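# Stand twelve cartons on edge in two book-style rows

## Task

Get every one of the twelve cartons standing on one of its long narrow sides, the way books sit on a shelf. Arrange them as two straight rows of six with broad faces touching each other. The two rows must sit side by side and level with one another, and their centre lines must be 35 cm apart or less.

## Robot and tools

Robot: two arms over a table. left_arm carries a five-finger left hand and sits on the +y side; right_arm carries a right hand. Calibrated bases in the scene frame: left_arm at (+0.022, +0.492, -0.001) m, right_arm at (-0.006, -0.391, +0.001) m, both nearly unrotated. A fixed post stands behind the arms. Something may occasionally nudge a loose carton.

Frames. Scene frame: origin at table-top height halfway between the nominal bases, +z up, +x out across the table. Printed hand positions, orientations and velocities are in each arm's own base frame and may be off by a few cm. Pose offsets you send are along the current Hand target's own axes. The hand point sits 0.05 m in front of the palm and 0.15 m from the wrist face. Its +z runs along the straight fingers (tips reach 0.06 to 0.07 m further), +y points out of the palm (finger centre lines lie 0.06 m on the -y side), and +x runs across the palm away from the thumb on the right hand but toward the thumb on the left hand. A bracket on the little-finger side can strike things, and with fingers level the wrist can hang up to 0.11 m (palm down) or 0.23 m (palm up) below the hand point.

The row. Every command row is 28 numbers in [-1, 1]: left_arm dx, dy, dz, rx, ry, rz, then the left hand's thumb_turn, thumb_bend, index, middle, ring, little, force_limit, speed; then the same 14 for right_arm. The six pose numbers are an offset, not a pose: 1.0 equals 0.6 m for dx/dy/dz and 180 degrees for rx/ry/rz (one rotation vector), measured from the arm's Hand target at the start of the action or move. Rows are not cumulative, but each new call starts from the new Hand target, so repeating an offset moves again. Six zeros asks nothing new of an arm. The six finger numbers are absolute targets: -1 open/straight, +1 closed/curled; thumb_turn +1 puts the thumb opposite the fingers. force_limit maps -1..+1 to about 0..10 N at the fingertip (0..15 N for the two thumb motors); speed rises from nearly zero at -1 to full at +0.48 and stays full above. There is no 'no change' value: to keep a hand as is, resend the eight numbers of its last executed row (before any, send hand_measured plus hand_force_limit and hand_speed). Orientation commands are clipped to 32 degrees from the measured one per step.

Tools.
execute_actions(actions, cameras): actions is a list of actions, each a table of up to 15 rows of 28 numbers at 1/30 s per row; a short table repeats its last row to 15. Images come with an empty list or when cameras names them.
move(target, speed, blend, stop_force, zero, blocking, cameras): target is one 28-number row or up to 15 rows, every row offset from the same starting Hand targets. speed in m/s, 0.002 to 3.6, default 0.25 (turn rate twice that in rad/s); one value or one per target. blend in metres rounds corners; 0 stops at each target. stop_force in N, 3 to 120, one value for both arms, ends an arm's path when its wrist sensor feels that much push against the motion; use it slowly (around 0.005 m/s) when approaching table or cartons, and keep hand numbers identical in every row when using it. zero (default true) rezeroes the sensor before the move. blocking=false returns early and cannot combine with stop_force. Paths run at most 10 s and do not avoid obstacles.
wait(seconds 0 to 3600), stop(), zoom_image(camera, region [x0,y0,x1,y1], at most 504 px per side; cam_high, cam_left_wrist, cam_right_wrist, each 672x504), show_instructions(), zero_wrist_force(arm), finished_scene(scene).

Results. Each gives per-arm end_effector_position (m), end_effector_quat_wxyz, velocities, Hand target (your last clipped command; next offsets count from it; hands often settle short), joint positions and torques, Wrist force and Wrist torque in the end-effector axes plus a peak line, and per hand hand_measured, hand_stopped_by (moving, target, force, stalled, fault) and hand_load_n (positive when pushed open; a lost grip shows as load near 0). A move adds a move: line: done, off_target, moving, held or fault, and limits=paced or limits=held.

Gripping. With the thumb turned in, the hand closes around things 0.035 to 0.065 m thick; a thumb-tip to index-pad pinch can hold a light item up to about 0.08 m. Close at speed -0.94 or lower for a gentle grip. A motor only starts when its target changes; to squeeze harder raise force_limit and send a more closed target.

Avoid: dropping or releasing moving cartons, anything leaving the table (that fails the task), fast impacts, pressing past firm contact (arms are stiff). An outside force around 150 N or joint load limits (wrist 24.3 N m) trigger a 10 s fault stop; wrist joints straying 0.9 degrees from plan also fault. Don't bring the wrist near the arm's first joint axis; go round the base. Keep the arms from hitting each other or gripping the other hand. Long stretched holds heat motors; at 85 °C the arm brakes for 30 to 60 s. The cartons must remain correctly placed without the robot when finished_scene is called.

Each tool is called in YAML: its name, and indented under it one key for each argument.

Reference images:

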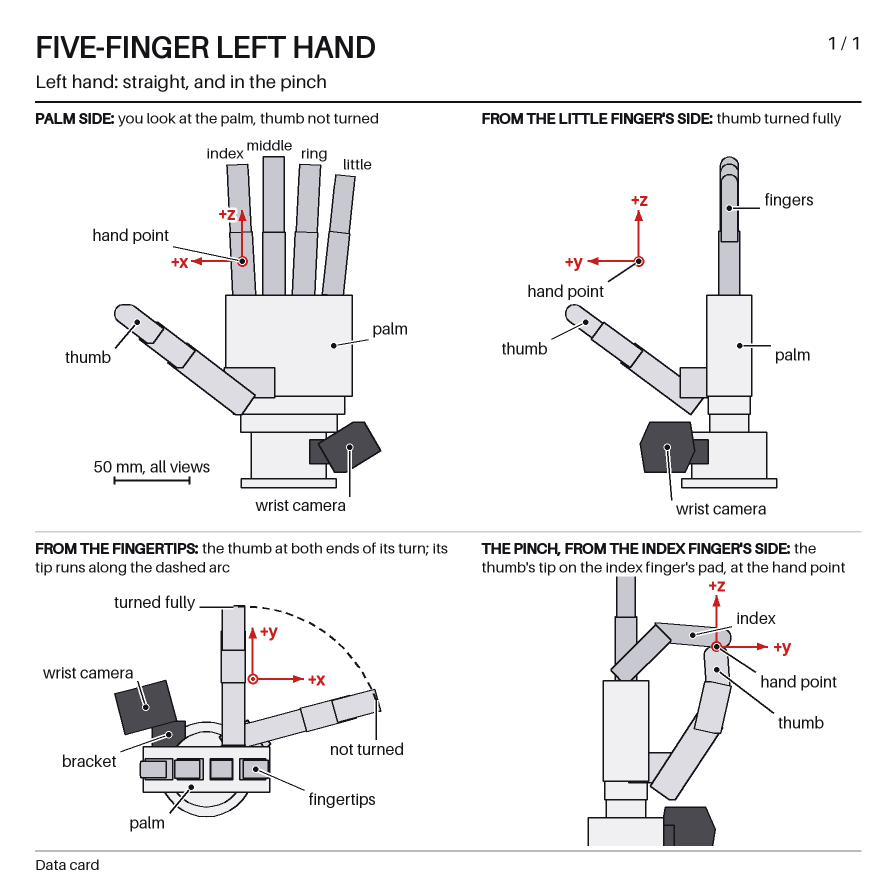

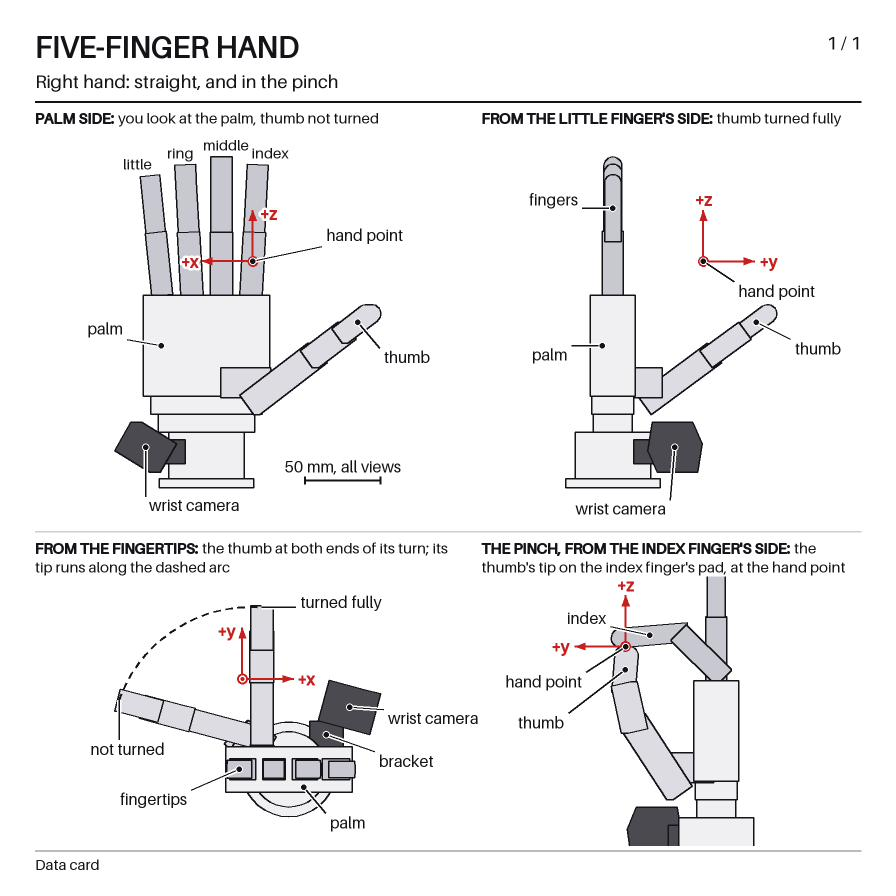

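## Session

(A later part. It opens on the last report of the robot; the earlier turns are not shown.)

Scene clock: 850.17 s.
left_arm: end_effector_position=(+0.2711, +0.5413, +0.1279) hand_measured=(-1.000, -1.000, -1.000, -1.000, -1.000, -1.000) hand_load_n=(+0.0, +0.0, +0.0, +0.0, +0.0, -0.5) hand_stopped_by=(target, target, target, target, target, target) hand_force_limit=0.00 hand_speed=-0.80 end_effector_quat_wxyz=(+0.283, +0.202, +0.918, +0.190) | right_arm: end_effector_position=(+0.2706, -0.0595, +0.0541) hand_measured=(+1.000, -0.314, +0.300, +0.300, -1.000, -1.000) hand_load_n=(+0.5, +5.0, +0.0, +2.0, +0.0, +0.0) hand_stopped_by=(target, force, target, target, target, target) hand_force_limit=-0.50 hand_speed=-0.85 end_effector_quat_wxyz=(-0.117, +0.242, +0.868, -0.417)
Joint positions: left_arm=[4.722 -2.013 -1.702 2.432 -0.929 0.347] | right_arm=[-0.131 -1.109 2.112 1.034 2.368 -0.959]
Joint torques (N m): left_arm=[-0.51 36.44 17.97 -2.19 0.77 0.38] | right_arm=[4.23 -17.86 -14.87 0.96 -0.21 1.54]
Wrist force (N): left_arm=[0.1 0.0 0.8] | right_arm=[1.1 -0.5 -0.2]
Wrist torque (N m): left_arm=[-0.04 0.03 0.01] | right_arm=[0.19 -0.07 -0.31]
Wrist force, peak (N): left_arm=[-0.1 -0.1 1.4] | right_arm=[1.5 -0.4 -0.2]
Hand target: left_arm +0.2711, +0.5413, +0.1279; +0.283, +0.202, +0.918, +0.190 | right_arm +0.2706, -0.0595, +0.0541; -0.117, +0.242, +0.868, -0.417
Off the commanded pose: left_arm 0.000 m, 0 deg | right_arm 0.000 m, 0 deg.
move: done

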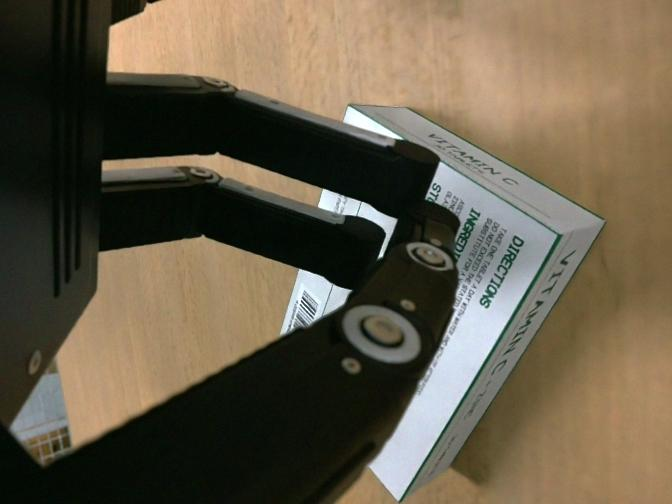

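move:
  target: [0,0,0,0,0,0,-1,-1,-1,-1,-1,-1,0,-0.8,-0.0233,-0.0295,-0.0164,0,0,0,1,-1,-0.55,-0.55,-1,-1,-0.5,0.2]
  cameras: ["cam_right_wrist"]

Scene clock: 881.90 s.
left_arm: end_effector_position=(+0.2711, +0.5413, +0.1279) hand_measured=(-1.000, -1.000, -1.000, -1.000, -1.000, -1.000) hand_load_n=(+0.0, +0.0, +0.0, +0.0, +0.0, +0.0) hand_stopped_by=(target, target, target, target, target, target) hand_force_limit=0.00 hand_speed=-0.80 end_effector_quat_wxyz=(+0.283, +0.202, +0.918, +0.190) | right_arm: end_effector_position=(+0.2808, -0.0696, +0.0740) hand_measured=(+1.000, -1.000, -0.550, -0.550, -1.000, -1.000) hand_load_n=(+0.0, +0.0, +0.0, +0.0, +0.0, +0.0) hand_stopped_by=(target, target, target, target, target, target) hand_force_limit=-0.50 hand_speed=0.20 end_effector_quat_wxyz=(-0.117, +0.242, +0.868, -0.417)
Joint positions: left_arm=[4.722 -2.013 -1.702 2.432 -0.929 0.347] | right_arm=[-0.158 -1.145 2.077 1.08 2.38 -0.993]
Joint torques (N m): left_arm=[-0.44 36 18.06 -2.13 0.67 0.42] | right_arm=[5.28 -32.9 -17.07 4.86 0.88 -1.47]
Wrist force (N): left_arm=[0.0 0.1 0.9] | right_arm=[1.2 -0.5 -0.1]
Wrist torque (N m): left_arm=[-0.04 0.03 0.00] | right_arm=[0.19 -0.09 -0.36]
Wrist force, peak (N): left_arm=[-0.2 0.1 1.3] | right_arm=[2.3 1.2 0.3]
Hand target: left_arm +0.2711, +0.5413, +0.1279; +0.283, +0.202, +0.918, +0.190 | right_arm +0.2808, -0.0696, +0.0741; -0.117, +0.242, +0.868, -0.417
Off the commanded pose: left_arm 0.000 m, 0 deg | right_arm 0.000 m, 0 deg.
move: done

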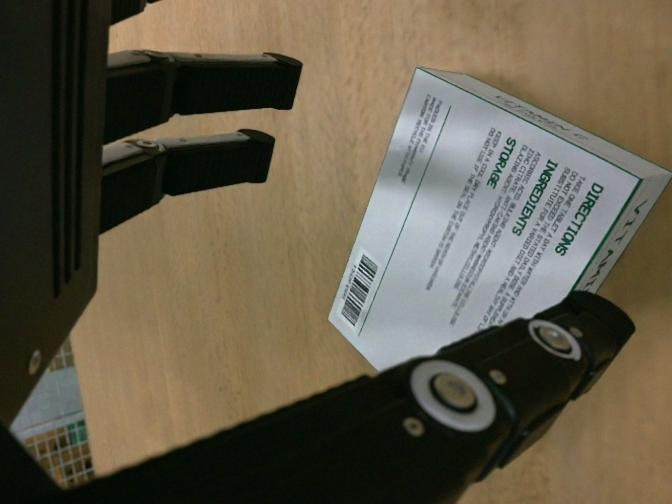

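move:
  target: [0,0,0,0,0,0,-1,-1,-1,-1,-1,-1,0,-0.8,0,0.0624,0.05,0,0,0,1,-1,-0.55,-0.55,-1,-1,-0.5,0.2]
  stop_force: 5
  speed: 0.04
  cameras: ["cam_right_wrist"]

Scene clock: 897.77 s.
left_arm: end_effector_position=(+0.2711, +0.5413, +0.1279) hand_measured=(-1.000, -1.000, -1.000, -1.000, -1.000, -1.000) hand_load_n=(+0.0, +0.0, +0.0, +0.0, +0.0, +0.0) hand_stopped_by=(target, target, target, target, target, target) hand_force_limit=0.00 hand_speed=-0.80 end_effector_quat_wxyz=(+0.283, +0.202, +0.918, +0.190) | right_arm: end_effector_position=(+0.2808, -0.0697, +0.0261) hand_measured=(+1.000, -1.000, -0.550, -0.550, -1.000, -1.000) hand_load_n=(+0.0, +0.0, +0.0, +0.0, +0.0, +0.0) hand_stopped_by=(target, target, target, target, target, target) hand_force_limit=-0.50 hand_speed=0.20 end_effector_quat_wxyz=(-0.117, +0.242, +0.868, -0.418)
Joint positions: left_arm=[4.722 -2.013 -1.702 2.432 -0.929 0.347] | right_arm=[-0.158 -1.036 2.093 0.955 2.38 -0.994]
Joint torques (N m): left_arm=[-0.75 35.71 17.98 -2.23 0.72 0.5] | right_arm=[-13.55 -33.37 -12.54 3.73 2.57 -1.67]
Wrist force (N): left_arm=[0.0 0.2 1.3] | right_arm=[1.2 -0.4 0.0]
Wrist torque (N m): left_arm=[-0.05 0.05 0.00] | right_arm=[0.20 -0.09 -0.32]
Wrist force, peak (N): left_arm=[0.1 0.3 1.4] | right_arm=[1.4 -0.7 -0.5]
Hand target: left_arm +0.2711, +0.5413, +0.1279; +0.283, +0.202, +0.918, +0.190 | right_arm +0.2808, -0.0697, +0.0261; -0.117, +0.242, +0.868, -0.417
Off the commanded pose: left_arm 0.000 m, 0 deg | right_arm 0.000 m, 0 deg.
move: done

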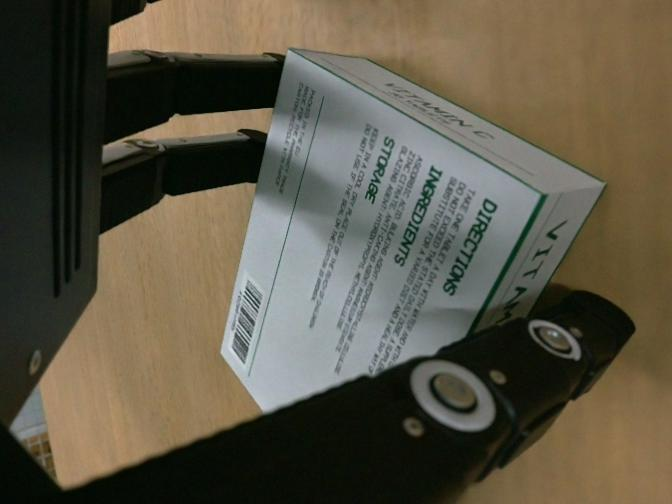

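move:
  target: [0,0,0,0,0,0,-1,-1,-1,-1,-1,-1,0,-0.8,0,0,0,0,0,0,1,-0.6,0,0,-1,-1,-0.5,-0.88]
  cameras: ["cam_right_wrist"]

Scene clock: 904.93 s.
left_arm: end_effector_position=(+0.2711, +0.5413, +0.1279) hand_measured=(-1.000, -1.000, -1.000, -1.000, -1.000, -1.000) hand_load_n=(+0.0, +0.0, +0.0, +0.0, +0.0, +0.0) hand_stopped_by=(target, target, target, target, target, target) hand_force_limit=0.00 hand_speed=-0.80 end_effector_quat_wxyz=(+0.283, +0.202, +0.918, +0.190) | right_arm: end_effector_position=(+0.2808, -0.0697, +0.0261) hand_measured=(+1.000, -0.860, -0.272, -0.274, -1.000, -1.000) hand_load_n=(+0.0, +8.0, +3.0, +4.5, +0.0, +0.0) hand_stopped_by=(target, force, force, force, target, target) hand_force_limit=-0.50 hand_speed=-0.88 end_effector_quat_wxyz=(-0.117, +0.242, +0.868, -0.417)
Joint positions: left_arm=[4.722 -2.013 -1.702 2.432 -0.929 0.347] | right_arm=[-0.158 -1.036 2.093 0.955 2.38 -0.994]
Joint torques (N m): left_arm=[-0.6 36.29 18.05 -2.23 0.73 0.5] | right_arm=[-8.2 -35.07 -13.73 1.23 2.41 1.3]
Wrist force (N): left_arm=[0.0 0.1 1.1] | right_arm=[1.3 -0.2 -0.4]
Wrist torque (N m): left_arm=[-0.06 0.05 0.00] | right_arm=[0.23 -0.09 -0.31]
Wrist force, peak (N): left_arm=[-0.4 0.0 1.4] | right_arm=[1.6 -0.6 -0.1]
Hand target: left_arm +0.2711, +0.5413, +0.1279; +0.283, +0.202, +0.918, +0.190 | right_arm +0.2808, -0.0697, +0.0261; -0.117, +0.242, +0.868, -0.417
Off the commanded pose: left_arm 0.000 m, 0 deg | right_arm 0.000 m, 0 deg.
move: done

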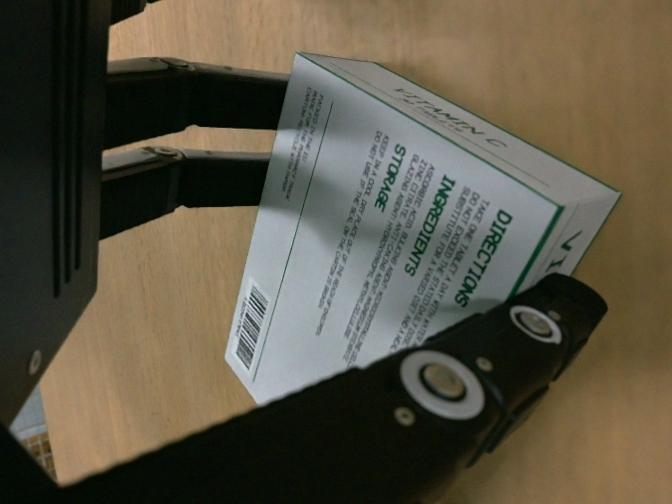

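move:
  target:
    - [0,0,0,0,0,0,-1,-1,-1,-1,-1,-1,0,-0.8,-0.0097,-0.026,-0.0208,0,0,0,1,-0.6,0,0,-1,-1,-0.5,-0.88]
    - [0,0,0,0,0,0,-1,-1,-1,-1,-1,-1,0,-0.8,-0.0277,-0.0491,-0.0394,0,0,0,1,-0.6,0,0,-1,-1,-0.5,-0.88]
  blend: [0.005,0]
  speed: 0.05
  cameras: ["cam_right_wrist","cam_high"]

zoom_image:
  camera: "cam_high"
  region: [60, 180, 200, 300]

Scene clock: 938.47 s.
left_arm: end_effector_position=(+0.2711, +0.5413, +0.1279) hand_measured=(-1.000, -1.000, -1.000, -1.000, -1.000, -1.000) hand_load_n=(+0.0, +0.0, +0.0, +0.0, +0.0, +0.0) hand_stopped_by=(target, target, target, target, target, target) hand_force_limit=0.00 hand_speed=-0.80 end_effector_quat_wxyz=(+0.283, +0.202, +0.918, +0.190) | right_arm: end_effector_position=(+0.2951, -0.0783, +0.0639) hand_measured=(+1.000, -0.860, -0.272, -0.274, -1.000, -1.000) hand_load_n=(+0.0, +8.0, +3.0, +4.5, -0.5, +0.0) hand_stopped_by=(target, force, force, force, target, target) hand_force_limit=-0.50 hand_speed=-0.88 end_effector_quat_wxyz=(-0.117, +0.242, +0.868, -0.418)
Joint positions: left_arm=[4.722 -2.013 -1.702 2.432 -0.929 0.347] | right_arm=[-0.177 -1.105 2.042 1.057 2.388 -1.019]
Joint torques (N m): left_arm=[-0.34 36.6 18.59 -2.2 0.68 0.46] | right_arm=[10.37 -19.4 -1.44 0.9 0.38 2.13]
Wrist force (N): left_arm=[-0.1 0.2 0.9] | right_arm=[1.3 0.1 0.0]
Wrist torque (N m): left_arm=[-0.01 0.06 -0.01] | right_arm=[0.22 -0.09 -0.19]
Wrist force, peak (N): left_arm=[0.1 0.0 1.3] | right_arm=[1.6 0.4 0.7]
Hand target: left_arm +0.2711, +0.5413, +0.1279; +0.283, +0.202, +0.918, +0.190 | right_arm +0.2951, -0.0782, +0.0639; -0.117, +0.242, +0.868, -0.417
Off the commanded pose: left_arm 0.000 m, 0 deg | right_arm 0.000 m, 0 deg.
move: done
Images, in order (width x height): cam_high 672x504, cam_right_wrist 672x504.

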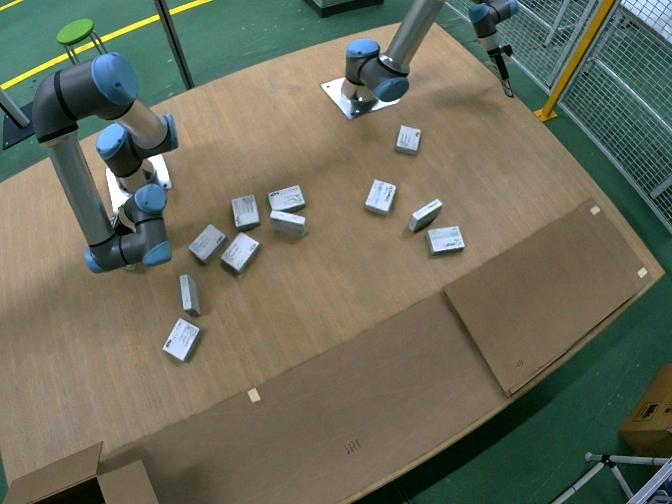

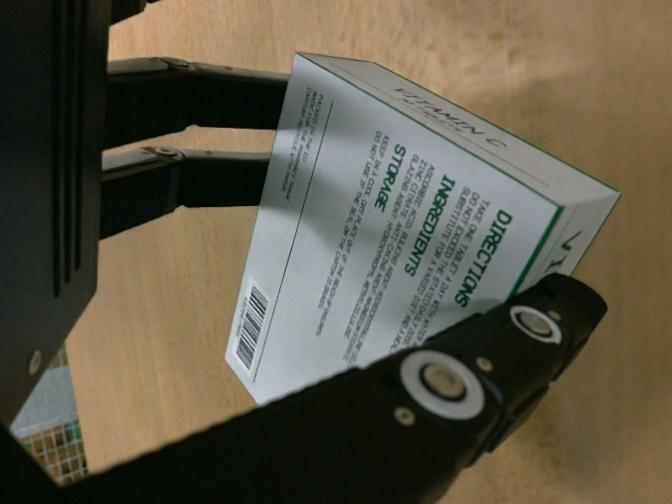

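Scaled by 3.600 from the camera's image (finer frame: 960x720).

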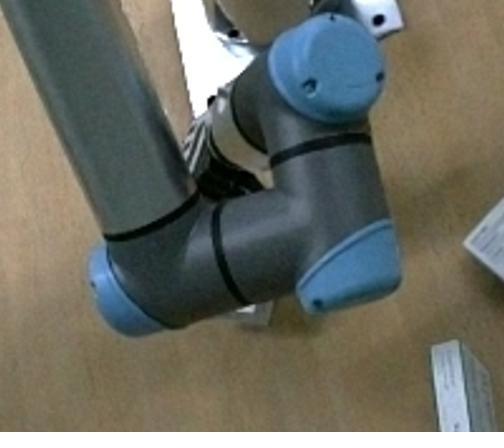

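move:
  target: [0,0,0,0,0,0,-1,-1,-1,-1,-1,-1,0,-0.8,0.0277,0.0491,0.0394,0,0,0,1,-0.6,0,0,-1,-1,-0.5,-0.88]
  speed: 0.05

move:
  target: [0,0,0,0,0,0,-1,-1,-1,-1,-1,-1,0,-0.8,0,0,0,0,0,0,0.78,-1,-0.5,-1,-1,-1,-0.8,-0.6]
  cameras: ["cam_right_wrist"]

Scene clock: 996.87 s.
left_arm: end_effector_position=(+0.2711, +0.5413, +0.1279) hand_measured=(-1.000, -1.000, -1.000, -1.000, -1.000, -1.000) hand_load_n=(+0.0, +0.0, +0.0, +0.0, +0.0, +0.0) hand_stopped_by=(target, target, target, target, target, target) hand_force_limit=0.00 hand_speed=-0.80 end_effector_quat_wxyz=(+0.283, +0.202, +0.918, +0.190) | right_arm: end_effector_position=(+0.2808, -0.0696, +0.0261) hand_measured=(+1.000, -0.860, -0.272, -0.274, -1.000, -1.000) hand_load_n=(+0.0, +8.0, +3.0, +4.0, +0.0, +0.0) hand_stopped_by=(target, force, force, force, target, target) hand_force_limit=-0.50 hand_speed=-0.88 end_effector_quat_wxyz=(-0.117, +0.242, +0.868, -0.418)
Joint positions: left_arm=[4.722 -2.013 -1.702 2.432 -0.929 0.347] | right_arm=[-0.158 -1.036 2.093 0.955 2.38 -0.994]
Joint torques (N m): left_arm=[-0.79 36.15 18.15 -2.13 0.64 0.48] | right_arm=[-9.05 -34.63 -16.31 4.64 0.55 -1.87]
Wrist force (N): left_arm=[-0.4 0.0 1.0] | right_arm=[1.7 0.0 0.4]
Wrist torque (N m): left_arm=[-0.04 0.11 -0.03] | right_arm=[0.23 -0.16 -0.33]
Wrist force, peak (N): left_arm=[-0.3 0.1 1.4] | right_arm=[0.1 -5.5 -4.0]
Hand target: left_arm +0.2711, +0.5413, +0.1279; +0.283, +0.202, +0.918, +0.190 | right_arm +0.2808, -0.0697, +0.0261; -0.117, +0.242, +0.868, -0.417
Off the commanded pose: left_arm 0.000 m, 0 deg | right_arm 0.000 m, 0 deg.
move: done

Scene clock: 997.80 s.
left_arm: end_effector_position=(+0.2711, +0.5413, +0.1279) hand_measured=(-1.000, -1.000, -1.000, -1.000, -1.000, -1.000) hand_load_n=(+0.0, +0.0, +0.0, +0.0, +0.0, +0.0) hand_stopped_by=(target, target, target, target, target, target) hand_force_limit=0.00 hand_speed=-0.80 end_effector_quat_wxyz=(+0.283, +0.202, +0.918, +0.190) | right_arm: end_effector_position=(+0.2808, -0.0697, +0.0261) hand_measured=(+0.780, -1.000, -0.500, -1.000, -1.000, -1.000) hand_load_n=(+0.0, +0.0, +0.0, +0.0, +0.0, +0.0) hand_stopped_by=(target, target, target, target, target, target) hand_force_limit=-0.80 hand_speed=-0.60 end_effector_quat_wxyz=(-0.117, +0.242, +0.868, -0.418)
Joint positions: left_arm=[4.722 -2.013 -1.702 2.432 -0.929 0.347] | right_arm=[-0.158 -1.036 2.093 0.955 2.38 -0.994]
Joint torques (N m): left_arm=[-0.67 36.54 18.42 -2.21 0.66 0.5] | right_arm=[-12.58 -34.47 -14.33 2.73 2.67 -1.97]
Wrist force (N): left_arm=[0.0 0.2 1.0] | right_arm=[1.5 -0.7 -0.2]
Wrist torque (N m): left_arm=[-0.03 0.05 -0.01] | right_arm=[0.17 -0.13 -0.33]
Wrist force, peak (N): left_arm=[-0.1 -0.1 1.3] | right_arm=[1.7 -0.6 0.0]
Hand target: left_arm +0.2711, +0.5413, +0.1279; +0.283, +0.202, +0.918, +0.190 | right_arm +0.2808, -0.0697, +0.0261; -0.117, +0.242, +0.868, -0.417
Off the commanded pose: left_arm 0.000 m, 0 deg | right_arm 0.000 m, 0 deg.
move: done

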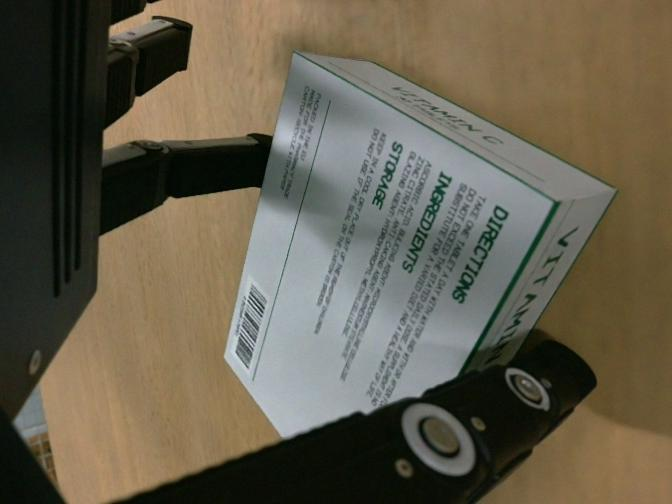

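move:
  target: [0,0,0,0,0,0,-1,-1,-1,-1,-1,-1,0,-0.8,0.0317,0,0,0,0,0,0.78,-1,-0.5,-1,-1,-1,-0.8,-0.6]

move:
  target: [0,0,0,0,0,0,-1,-1,-1,-1,-1,-1,0,-0.8,0,0,0,0,0,0,0.78,-0.6,0,-1,-1,-1,-0.75,-0.96]
  cameras: ["cam_right_wrist"]

Scene clock: 1009.47 s.
left_arm: end_effector_position=(+0.2711, +0.5413, +0.1279) hand_measured=(-1.000, -1.000, -1.000, -1.000, -1.000, -1.000) hand_load_n=(+0.0, +0.0, +0.0, +0.0, +0.0, +0.0) hand_stopped_by=(target, target, target, target, target, target) hand_force_limit=0.00 hand_speed=-0.80 end_effector_quat_wxyz=(+0.283, +0.202, +0.918, +0.190) | right_arm: end_effector_position=(+0.2646, -0.0598, +0.0261) hand_measured=(+0.780, -1.000, -0.500, -1.000, -1.000, -1.000) hand_load_n=(+0.0, +0.0, +0.0, +0.0, +0.0, +0.0) hand_stopped_by=(target, target, target, target, target, target) hand_force_limit=-0.80 hand_speed=-0.60 end_effector_quat_wxyz=(-0.117, +0.242, +0.868, -0.417)
Joint positions: left_arm=[4.722 -2.013 -1.702 2.432 -0.929 0.347] | right_arm=[-0.135 -1.052 2.136 0.949 2.37 -0.963]
Joint torques (N m): left_arm=[-0.42 36.26 18.17 -2.18 0.63 0.65] | right_arm=[-7.15 -24.83 1.52 4.48 2.51 -0.35]
Wrist force (N): left_arm=[-0.2 -0.3 1.2] | right_arm=[1.2 -0.4 -0.1]
Wrist torque (N m): left_arm=[-0.11 0.08 -0.01] | right_arm=[0.21 -0.08 -0.19]
Wrist force, peak (N): left_arm=[-0.1 -0.1 1.5] | right_arm=[2.9 -0.4 -0.1]
Hand target: left_arm +0.2711, +0.5413, +0.1279; +0.283, +0.202, +0.918, +0.190 | right_arm +0.2645, -0.0598, +0.0261; -0.117, +0.242, +0.868, -0.417
Off the commanded pose: left_arm 0.000 m, 0 deg | right_arm 0.000 m, 0 deg.
move: done

Scene clock: 1011.70 s.
left_arm: end_effector_position=(+0.2711, +0.5413, +0.1279) hand_measured=(-1.000, -1.000, -1.000, -1.000, -1.000, -1.000) hand_load_n=(+0.0, +0.0, +0.0, +0.0, +0.0, +0.0) hand_stopped_by=(target, target, target, target, target, target) hand_force_limit=0.00 hand_speed=-0.80 end_effector_quat_wxyz=(+0.283, +0.202, +0.918, +0.190) | right_arm: end_effector_position=(+0.2645, -0.0598, +0.0261) hand_measured=(+0.780, -0.884, -0.272, -1.000, -1.000, -1.000) hand_load_n=(+0.0, +2.0, +1.5, +0.0, -0.5, +0.0) hand_stopped_by=(target, force, force, target, target, target) hand_force_limit=-0.75 hand_speed=-0.96 end_effector_quat_wxyz=(-0.117, +0.242, +0.868, -0.418)
Joint positions: left_arm=[4.722 -2.013 -1.702 2.432 -0.929 0.347] | right_arm=[-0.135 -1.052 2.136 0.949 2.37 -0.963]
Joint torques (N m): left_arm=[-0.48 36.17 18.14 -2.16 0.62 0.56] | right_arm=[-13.68 -31.01 1.26 2.2 2.61 2.07]
Wrist force (N): left_arm=[-0.1 -0.3 1.0] | right_arm=[1.3 -0.1 -0.1]
Wrist torque (N m): left_arm=[-0.10 0.06 0.01] | right_arm=[0.23 -0.11 -0.17]
Wrist force, peak (N): left_arm=[-0.3 0.0 1.4] | right_arm=[1.5 -0.6 -0.4]
Hand target: left_arm +0.2711, +0.5413, +0.1279; +0.283, +0.202, +0.918, +0.190 | right_arm +0.2645, -0.0598, +0.0261; -0.117, +0.242, +0.868, -0.417
Off the commanded pose: left_arm 0.000 m, 0 deg | right_arm 0.000 m, 0 deg.
move: done

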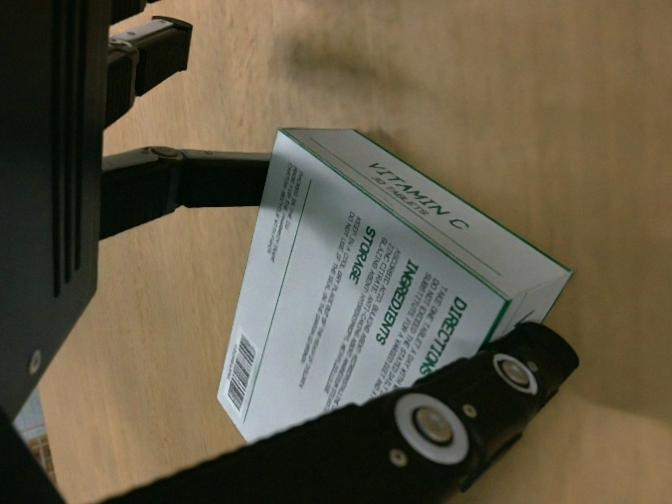

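move:
  target:
    - [0,0,0,0,0,0,-1,-1,-1,-1,-1,-1,0,-0.8,-0.01,-0.028,-0.0224,0,0,0,0.78,-0.6,0,-1,-1,-1,-0.75,-0.96]
    - [0,0,0,0,0,0,-1,-1,-1,-1,-1,-1,0,-0.8,-0.029,-0.053,-0.0425,0,0,0,0.78,-0.6,0,-1,-1,-1,-0.75,-0.96]
  blend: [0.005,0]
  speed: 0.05
  cameras: ["cam_right_wrist"]

Scene clock: 1024.27 s.
left_arm: end_effector_position=(+0.2711, +0.5413, +0.1279) hand_measured=(-1.000, -1.000, -1.000, -1.000, -1.000, -1.000) hand_load_n=(+0.0, +0.0, +0.0, +0.0, +0.5, +0.0) hand_stopped_by=(target, target, target, target, target, target) hand_force_limit=0.00 hand_speed=-0.80 end_effector_quat_wxyz=(+0.283, +0.202, +0.918, +0.190) | right_arm: end_effector_position=(+0.2795, -0.0689, +0.0669) hand_measured=(+0.780, -0.884, -0.272, -1.000, -1.000, -1.000) hand_load_n=(-0.5, +1.5, +1.0, +0.0, +0.0, +0.0) hand_stopped_by=(target, force, force, target, target, target) hand_force_limit=-0.75 hand_speed=-0.96 end_effector_quat_wxyz=(-0.117, +0.242, +0.868, -0.418) end_effector_velocity=(-0.001, +0.000, -0.002) end_effector_angular_velocity=(-0.001, -0.001, -0.001)
Joint positions: left_arm=[4.722 -2.013 -1.702 2.432 -0.929 0.347] | right_arm=[-0.156 -1.131 2.084 1.06 2.379 -0.991]
Joint velocities: left_arm=[within noise] | right_arm=[0.001 0.002 0.004 -0.005 0 0.002]
Joint torques (N m): left_arm=[-0.62 36.41 18.44 -2.13 0.54 0.6] | right_arm=[11.83 -18.01 -1.29 1.06 0.13 2.07]
Wrist force (N): left_arm=[-0.3 -0.2 1.1] | right_arm=[1.6 -0.2 0.0]
Wrist torque (N m): left_arm=[-0.09 0.09 -0.01] | right_arm=[0.20 -0.14 -0.19]
Wrist force, peak (N): left_arm=[0.0 -0.3 1.5] | right_arm=[1.6 0.4 0.5]
Hand target: left_arm +0.2711, +0.5413, +0.1279; +0.283, +0.202, +0.918, +0.190 | right_arm +0.2795, -0.0688, +0.0669; -0.117, +0.242, +0.868, -0.417
Off the commanded pose: left_arm 0.000 m, 0 deg | right_arm 0.000 m, 0 deg.
move: done

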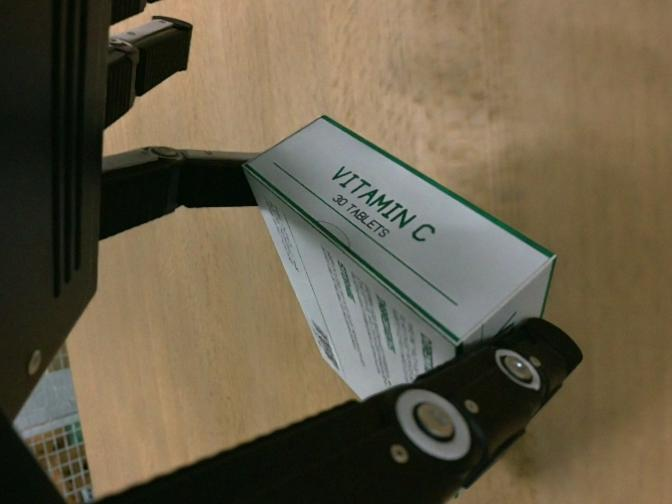

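move:
  target:
    - [0,0,0,0,0,0,-1,-1,-1,-1,-1,-1,0,-0.8,-0.0267,-0.0204,-0.0164,0,0,0,0.78,-0.6,0,-1,-1,-1,-0.75,-0.96]
    - [0,0,0,0,0,0,-1,-1,-1,-1,-1,-1,0,-0.8,-0.0592,-0.0348,-0.0279,0,0,0,0.78,-0.6,0,-1,-1,-1,-0.75,-0.96]
    - [0,0,0,0,0,0,-1,-1,-1,-1,-1,-1,0,-0.8,-0.0952,-0.044,-0.0352,0,0,0,0.78,-0.6,0,-1,-1,-1,-0.75,-0.96]
    - [0,0,0,0,0,0,-1,-1,-1,-1,-1,-1,0,-0.8,-0.1325,-0.0468,-0.0375,0,0,0,0.78,-0.6,0,-1,-1,-1,-0.75,-0.96]
  blend: [0.005,0.005,0.005,0]
  speed: 0.05
  cameras: ["cam_right_wrist","cam_high"]

zoom_image:
  camera: "cam_high"
  region: [60, 180, 200, 300]

Scene clock: 1040.77 s.
left_arm: end_effector_position=(+0.2711, +0.5413, +0.1279) hand_measured=(-1.000, -1.000, -1.000, -1.000, -1.000, -1.000) hand_load_n=(+0.0, +0.0, +0.0, +0.0, +0.0, +0.0) hand_stopped_by=(target, target, target, target, target, target) hand_force_limit=0.00 hand_speed=-0.80 end_effector_quat_wxyz=(+0.283, +0.202, +0.918, +0.190) | right_arm: end_effector_position=(+0.3474, -0.1100, +0.1028) hand_measured=(+0.780, -0.884, -0.272, -1.000, -1.000, -1.000) hand_load_n=(+0.0, +1.5, +1.5, +0.0, +0.0, +0.0) hand_stopped_by=(target, force, force, target, target, target) hand_force_limit=-0.75 hand_speed=-0.96 end_effector_quat_wxyz=(-0.117, +0.242, +0.868, -0.418)
Joint positions: left_arm=[4.722 -2.013 -1.702 2.432 -0.929 0.347] | right_arm=[-0.234 -1.101 1.865 1.173 2.41 -1.096]
Joint torques (N m): left_arm=[-0.65 36.82 18.34 -2.19 0.62 0.65] | right_arm=[12.57 -36.45 -4.27 0.91 0.14 2.37]
Wrist force (N): left_arm=[-0.1 0.1 1.1] | right_arm=[1.2 0.0 0.0]
Wrist torque (N m): left_arm=[-0.04 0.05 -0.01] | right_arm=[0.22 -0.09 -0.22]
Wrist force, peak (N): left_arm=[-0.3 -0.2 1.4] | right_arm=[1.9 -0.1 0.0]
Hand target: left_arm +0.2711, +0.5413, +0.1279; +0.283, +0.202, +0.918, +0.190 | right_arm +0.3475, -0.1099, +0.1028; -0.117, +0.242, +0.868, -0.417
Off the commanded pose: left_arm 0.000 m, 0 deg | right_arm 0.000 m, 0 deg.
move: done
Images, in order (width x height): cam_high 672x504, cam_right_wrist 672x504.

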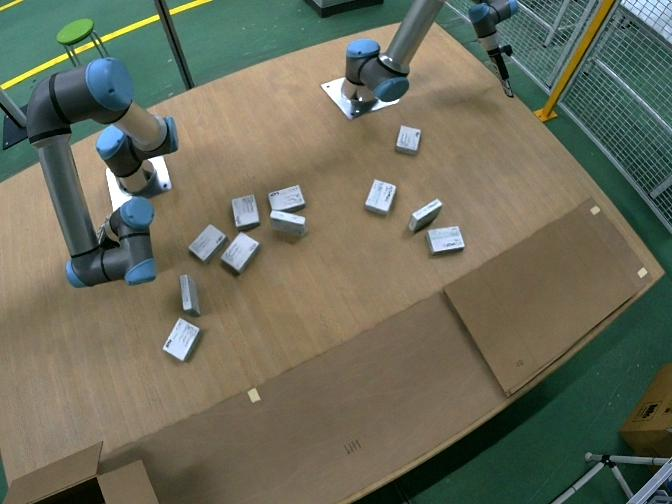

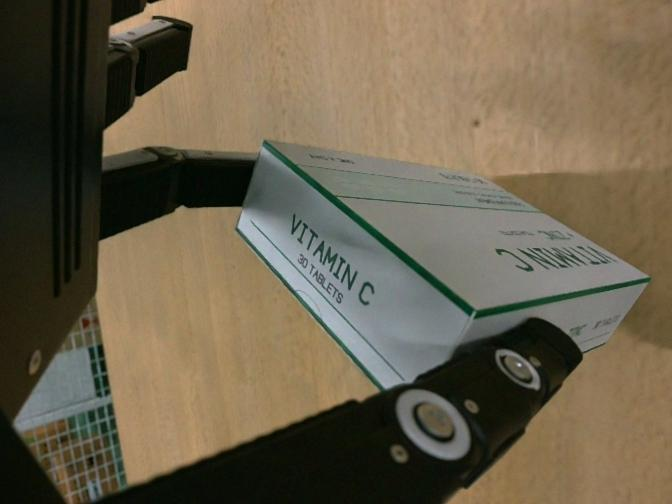

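Scaled by 3.600 from the camera's image (finer frame: 960x720).

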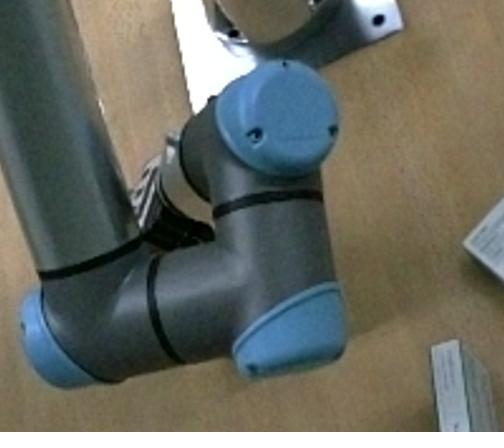

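move:
  target:
    - [0,0,0,0,0,0,-1,-1,-1,-1,-1,-1,0,-0.8,0,0.0039,0.0031,0,0,0,0.78,-0.6,0,-1,-1,-1,-0.75,-0.96]
    - [0,0,0,0,0,0,-1,-1,-1,-1,-1,-1,0,-0.8,-0.025,0.0047,0.00375,0,0,0,0.78,-0.6,0,-1,-1,-1,-0.75,-0.96]
  speed: 0.02
  cameras: ["cam_right_wrist"]

Scene clock: 1069.33 s.
left_arm: end_effector_position=(+0.2711, +0.5413, +0.1279) hand_measured=(-1.000, -1.000, -1.000, -1.000, -1.000, -1.000) hand_load_n=(+0.0, +0.0, +0.0, +0.0, +0.0, +0.0) hand_stopped_by=(target, target, target, target, target, target) hand_force_limit=0.00 hand_speed=-0.80 end_effector_quat_wxyz=(+0.283, +0.202, +0.918, +0.190) | right_arm: end_effector_position=(+0.3604, -0.1178, +0.0992) hand_measured=(+0.780, -0.884, -0.272, -1.000, -1.000, -1.000) hand_load_n=(+0.0, +1.5, +1.0, +0.0, +0.0, +0.0) hand_stopped_by=(target, force, force, target, target, target) hand_force_limit=-0.75 hand_speed=-0.96 end_effector_quat_wxyz=(-0.117, +0.242, +0.868, -0.418)
Joint positions: left_arm=[4.722 -2.013 -1.702 2.432 -0.929 0.347] | right_arm=[-0.245 -1.074 1.827 1.171 2.414 -1.113]
Joint torques (N m): left_arm=[-0.77 36.22 18.4 -2.12 0.53 0.75] | right_arm=[0.42 -37.53 -4.47 4.01 2.07 1.05]
Wrist force (N): left_arm=[0.1 0.0 1.2] | right_arm=[1.1 0.0 0.6]
Wrist torque (N m): left_arm=[-0.06 0.04 0.01] | right_arm=[0.19 -0.08 -0.20]
Wrist force, peak (N): left_arm=[-0.1 0.1 1.5] | right_arm=[1.5 -0.3 0.0]
Hand target: left_arm +0.2711, +0.5413, +0.1279; +0.283, +0.202, +0.918, +0.190 | right_arm +0.3604, -0.1177, +0.0992; -0.117, +0.242, +0.868, -0.417
Off the commanded pose: left_arm 0.000 m, 0 deg | right_arm 0.000 m, 0 deg.
move: done

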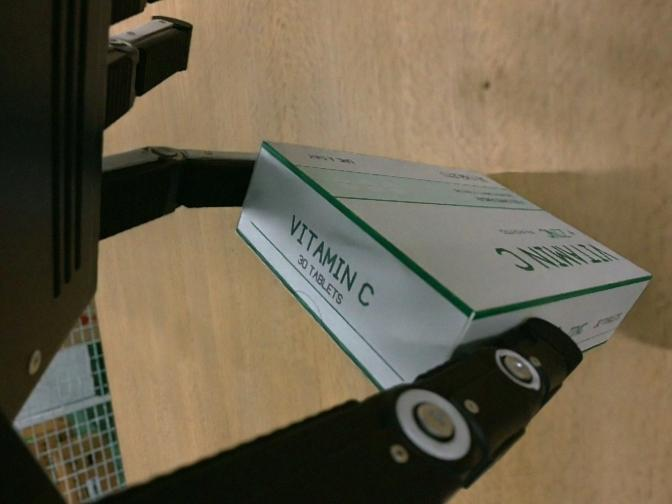

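move:
  target:
    - [0,0,0,0,0,0,-1,-1,-1,-1,-1,-1,0,-0.8,0,0.0052,0.0042,0,0,0,0.78,-0.6,0,-1,-1,-1,-0.75,-0.96]
    - [0,0,0,0,0,0,-1,-1,-1,-1,-1,-1,0,-0.8,-0.02,0.0052,0.0042,0,0,0,0.78,-0.6,0,-1,-1,-1,-0.75,-0.96]
  speed: 0.02
  cameras: ["cam_right_wrist"]

Scene clock: 1079.53 s.
left_arm: end_effector_position=(+0.2711, +0.5413, +0.1279) hand_measured=(-1.000, -1.000, -1.000, -1.000, -1.000, -1.000) hand_load_n=(+0.0, +0.0, +0.0, +0.0, +0.0, +0.0) hand_stopped_by=(target, target, target, target, target, target) hand_force_limit=0.00 hand_speed=-0.80 end_effector_quat_wxyz=(+0.283, +0.202, +0.918, +0.190) | right_arm: end_effector_position=(+0.3707, -0.1240, +0.0952) hand_measured=(+0.780, -0.884, -0.272, -1.000, -1.000, -1.000) hand_load_n=(+0.0, +1.5, +1.0, +0.0, -0.5, +0.0) hand_stopped_by=(target, force, force, target, target, target) hand_force_limit=-0.75 hand_speed=-0.96 end_effector_quat_wxyz=(-0.117, +0.242, +0.868, -0.418)
Joint positions: left_arm=[4.722 -2.013 -1.702 2.432 -0.929 0.347] | right_arm=[-0.254 -1.05 1.796 1.169 2.417 -1.125]
Joint torques (N m): left_arm=[-0.68 36.6 18.56 -2.13 0.59 0.65] | right_arm=[-0.24 -38.57 -3.14 3.49 2.07 0.93]
Wrist force (N): left_arm=[-0.1 0.3 1.0] | right_arm=[1.3 -0.4 0.2]
Wrist torque (N m): left_arm=[0.00 0.07 -0.02] | right_arm=[0.17 -0.09 -0.20]
Wrist force, peak (N): left_arm=[-0.2 0.1 1.6] | right_arm=[1.6 0.0 0.3]
Hand target: left_arm +0.2711, +0.5413, +0.1279; +0.283, +0.202, +0.918, +0.190 | right_arm +0.3706, -0.1239, +0.0952; -0.117, +0.242, +0.868, -0.417
Off the commanded pose: left_arm 0.000 m, 0 deg | right_arm 0.000 m, 0 deg.
move: done

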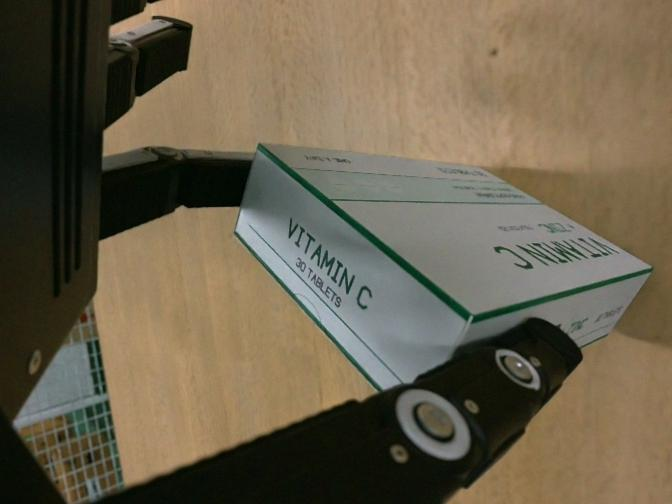

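move:
  target:
    - [0,0,0,0,0,0,-1,-1,-1,-1,-1,-1,0,-0.8,-0.025,0.0013,0.001,0,0,0,0.78,-0.6,0,-1,-1,-1,-0.75,-0.96]
  speed: 0.02
  cameras: ["cam_right_wrist"]

Scene clock: 1100.40 s.
left_arm: end_effector_position=(+0.2711, +0.5413, +0.1279) hand_measured=(-1.000, -1.000, -1.000, -1.000, -1.000, -1.000) hand_load_n=(+0.0, +0.0, +0.0, +0.0, +0.0, +0.0) hand_stopped_by=(target, target, target, target, target, target) hand_force_limit=0.00 hand_speed=-0.80 end_effector_quat_wxyz=(+0.283, +0.202, +0.918, +0.190) | right_arm: end_effector_position=(+0.3835, -0.1317, +0.0942) hand_measured=(+0.780, -0.884, -0.272, -1.000, -1.000, -1.000) hand_load_n=(+0.0, +1.5, +1.0, -0.5, +0.0, +0.0) hand_stopped_by=(target, force, force, target, target, target) hand_force_limit=-0.75 hand_speed=-0.96 end_effector_quat_wxyz=(-0.117, +0.242, +0.868, -0.418)
Joint positions: left_arm=[4.722 -2.013 -1.702 2.432 -0.929 0.347] | right_arm=[-0.264 -1.026 1.755 1.175 2.42 -1.139]
Joint torques (N m): left_arm=[-0.73 36.18 18.76 -2.24 0.48 0.7] | right_arm=[-1.32 -39.82 -4.13 3.54 2.12 0.7]
Wrist force (N): left_arm=[0.2 -0.1 1.3] | right_arm=[1.4 -0.9 -0.6]
Wrist torque (N m): left_arm=[-0.08 0.02 0.01] | right_arm=[0.18 -0.10 -0.17]
Wrist force, peak (N): left_arm=[-0.1 0.0 1.4] | right_arm=[1.8 0.1 0.4]
Hand target: left_arm +0.2711, +0.5413, +0.1279; +0.283, +0.202, +0.918, +0.190 | right_arm +0.3835, -0.1316, +0.0942; -0.117, +0.242, +0.868, -0.417
Off the commanded pose: left_arm 0.000 m, 0 deg | right_arm 0.000 m, 0 deg.
move: done

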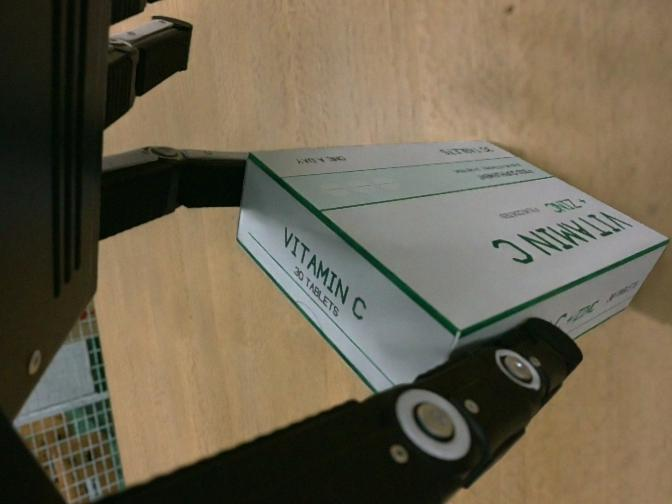

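move:
  target: [0,0,0,0,0,0,-1,-1,-1,-1,-1,-1,0,-0.8,0,0,0,0,0,0,0.78,-1,-0.55,-1,-1,-1,-0.75,-0.8]
  cameras: ["cam_right_wrist"]

move:
  target: [0,0,0,0,0,0,-1,-1,-1,-1,-1,-1,0,-0.8,0,-0.13,-0.1042,0,0,0,0.78,-1,-0.55,-1,-1,-1,-0.75,-0.8]
  speed: 0.1
  cameras: ["cam_right_wrist","cam_high"]

Scene clock: 1118.27 s.
left_arm: end_effector_position=(+0.2711, +0.5413, +0.1279) hand_measured=(-1.000, -1.000, -1.000, -1.000, -1.000, -1.000) hand_load_n=(+0.0, +0.0, +0.0, +0.0, +0.0, +0.0) hand_stopped_by=(target, target, target, target, target, target) hand_force_limit=0.00 hand_speed=-0.80 end_effector_quat_wxyz=(+0.283, +0.202, +0.918, +0.190) | right_arm: end_effector_position=(+0.3835, -0.1316, +0.0942) hand_measured=(+0.780, -1.000, -0.550, -1.000, -1.000, -1.000) hand_load_n=(+0.0, +0.0, +0.0, +0.0, +0.0, +0.0) hand_stopped_by=(target, target, target, target, target, target) hand_force_limit=-0.75 hand_speed=-0.80 end_effector_quat_wxyz=(-0.117, +0.242, +0.868, -0.417)
Joint positions: left_arm=[4.722 -2.013 -1.702 2.432 -0.929 0.347] | right_arm=[-0.264 -1.026 1.755 1.175 2.42 -1.139]
Joint torques (N m): left_arm=[-0.31 36.16 18.97 -2.23 0.6 0.8] | right_arm=[13.01 -39.57 -4.68 0.92 -0.4 2.27]
Wrist force (N): left_arm=[-0.2 0.1 1.2] | right_arm=[1.1 -0.6 0.0]
Wrist torque (N m): left_arm=[-0.06 0.08 -0.01] | right_arm=[0.19 -0.07 -0.19]
Wrist force, peak (N): left_arm=[-0.1 -0.1 1.5] | right_arm=[1.5 -0.8 0.0]
Hand target: left_arm +0.2711, +0.5413, +0.1279; +0.283, +0.202, +0.918, +0.190 | right_arm +0.3835, -0.1316, +0.0942; -0.117, +0.242, +0.868, -0.417
Off the commanded pose: left_arm 0.000 m, 0 deg | right_arm 0.000 m, 0 deg.
move: done

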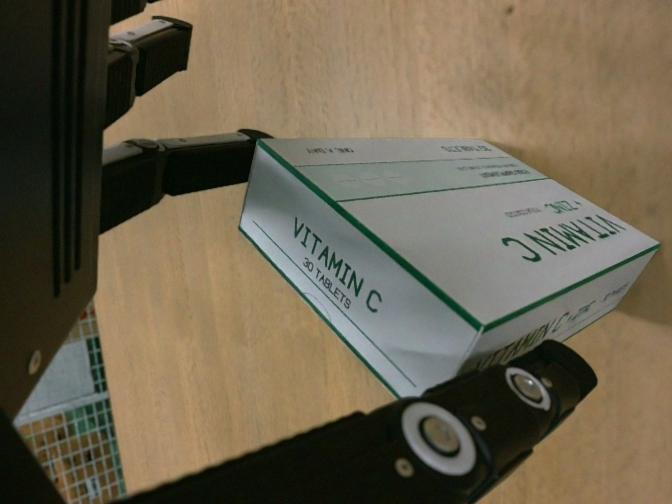

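Scene clock: 1119.70 s.
left_arm: end_effector_position=(+0.2711, +0.5413, +0.1279) hand_measured=(-1.000, -1.000, -1.000, -1.000, -1.000, -1.000) hand_load_n=(+0.0, +0.0, +0.0, +0.0, +0.0, +0.0) hand_stopped_by=(target, target, target, target, target, target) hand_force_limit=0.00 hand_speed=-0.80 end_effector_quat_wxyz=(+0.283, +0.202, +0.918, +0.190) | right_arm: end_effector_position=(+0.3836, -0.1315, +0.1941) hand_measured=(+0.780, -1.000, -0.550, -1.000, -1.000, -1.000) hand_load_n=(-0.5, +0.0, +0.0, +0.0, -0.5, +0.0) hand_stopped_by=(target, target, target, target, target, target) hand_force_limit=-0.75 hand_speed=-0.80 end_effector_quat_wxyz=(-0.117, +0.242, +0.868, -0.417)
Joint positions: left_arm=[4.722 -2.013 -1.702 2.432 -0.929 0.347] | right_arm=[-0.264 -1.163 1.662 1.405 2.42 -1.139]
Joint torques (N m): left_arm=[-0.88 36.37 18.87 -2.19 0.44 0.85] | right_arm=[12.42 -28.53 -9.64 2.76 -0.61 1.47]
Wrist force (N): left_arm=[0.1 0.1 1.2] | right_arm=[1.2 -0.7 -0.2]
Wrist torque (N m): left_arm=[-0.05 0.04 0.00] | right_arm=[0.18 -0.08 -0.27]
Wrist force, peak (N): left_arm=[-0.2 0.0 1.4] | right_arm=[1.4 -1.4 -0.8]
Hand target: left_arm +0.2711, +0.5413, +0.1279; +0.283, +0.202, +0.918, +0.190 | right_arm +0.3836, -0.1315, +0.1942; -0.117, +0.242, +0.868, -0.417
Off the commanded pose: left_arm 0.000 m, 0 deg | right_arm 0.000 m, 0 deg.
move: done
Images, in order (width x height): cam_high 672x504, cam_right_wrist 672x504.

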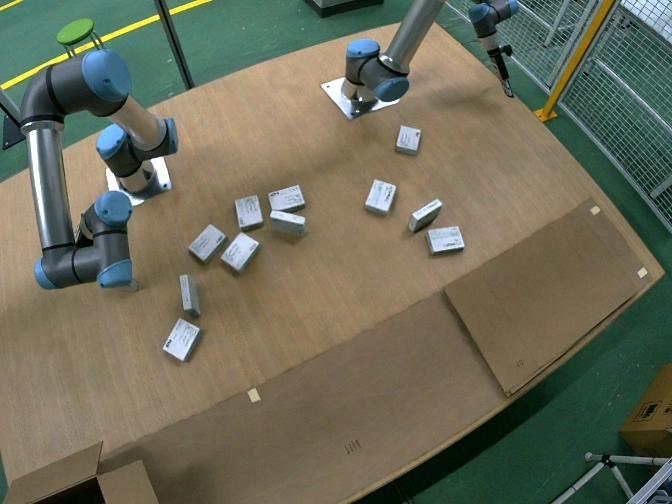

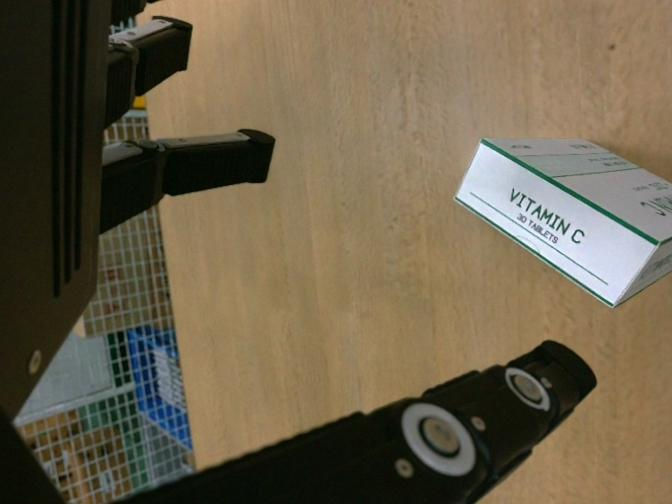

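move:
  target: [0,0,0,0,0,0,-1,-1,-1,-1,-1,-1,0,-0.8,0.0033,-0.0094,0.0117,0,0.39,0.3125,0.78,-1,-0.4,-1,-1,-1,-0.75,-0.5]
  speed: 0.5
  cameras: ["cam_right_wrist","cam_high"]

Scene clock: 1188.17 s.
left_arm: end_effector_position=(+0.2711, +0.5413, +0.1279) hand_measured=(-1.000, -1.000, -1.000, -1.000, -1.000, -1.000) hand_load_n=(+0.0, +0.0, +0.0, +0.0, +0.0, +0.0) hand_stopped_by=(target, target, target, target, target, target) hand_force_limit=0.00 hand_speed=-0.80 end_effector_quat_wxyz=(+0.283, +0.202, +0.918, +0.190) | right_arm: end_effector_position=(+0.3772, -0.1383, +0.1942) hand_measured=(+0.780, -1.000, -0.400, -1.000, -1.000, -1.000) hand_load_n=(+0.0, +0.0, +0.0, +0.0, +0.0, +0.0) hand_stopped_by=(target, target, target, target, target, target) hand_force_limit=-0.75 hand_speed=-0.50 end_effector_quat_wxyz=(-0.377, +0.785, +0.443, -0.213)
Joint positions: left_arm=[4.722 -2.013 -1.702 2.432 -0.929 0.347] | right_arm=[-0.59 -0.913 1.387 1.992 1.608 -0.028]
Joint torques (N m): left_arm=[-0.86 36.1 19.13 -2.22 0.52 0.81] | right_arm=[7.87 -46.32 -9.37 1 -1.23 0.26]
Wrist force (N): left_arm=[-0.1 -0.2 0.9] | right_arm=[1.5 -0.6 0.1]
Wrist torque (N m): left_arm=[-0.08 0.06 -0.01] | right_arm=[0.19 -0.11 -0.19]
Wrist force, peak (N): left_arm=[-0.4 -0.1 1.5] | right_arm=[1.7 -0.5 0.0]
Hand target: left_arm +0.2711, +0.5413, +0.1279; +0.283, +0.202, +0.918, +0.190 | right_arm +0.3772, -0.1382, +0.1942; -0.377, +0.785, +0.443, -0.213
Off the commanded pose: left_arm 0.000 m, 0 deg | right_arm 0.000 m, 0 deg.
move: done
Images, in order (width x height): cam_high 672x504, cam_right_wrist 672x504.

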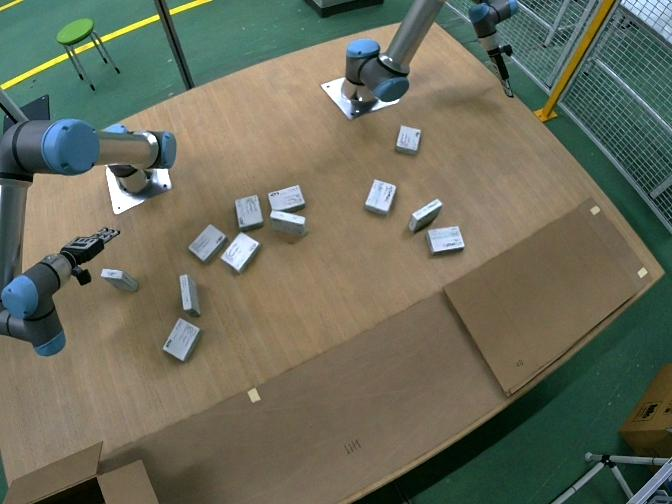

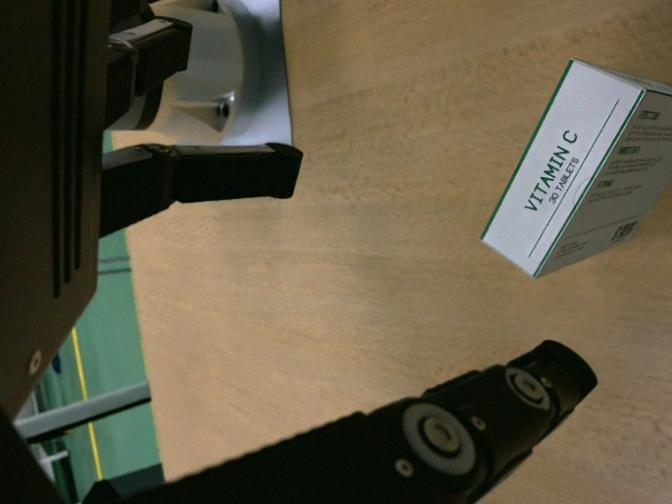

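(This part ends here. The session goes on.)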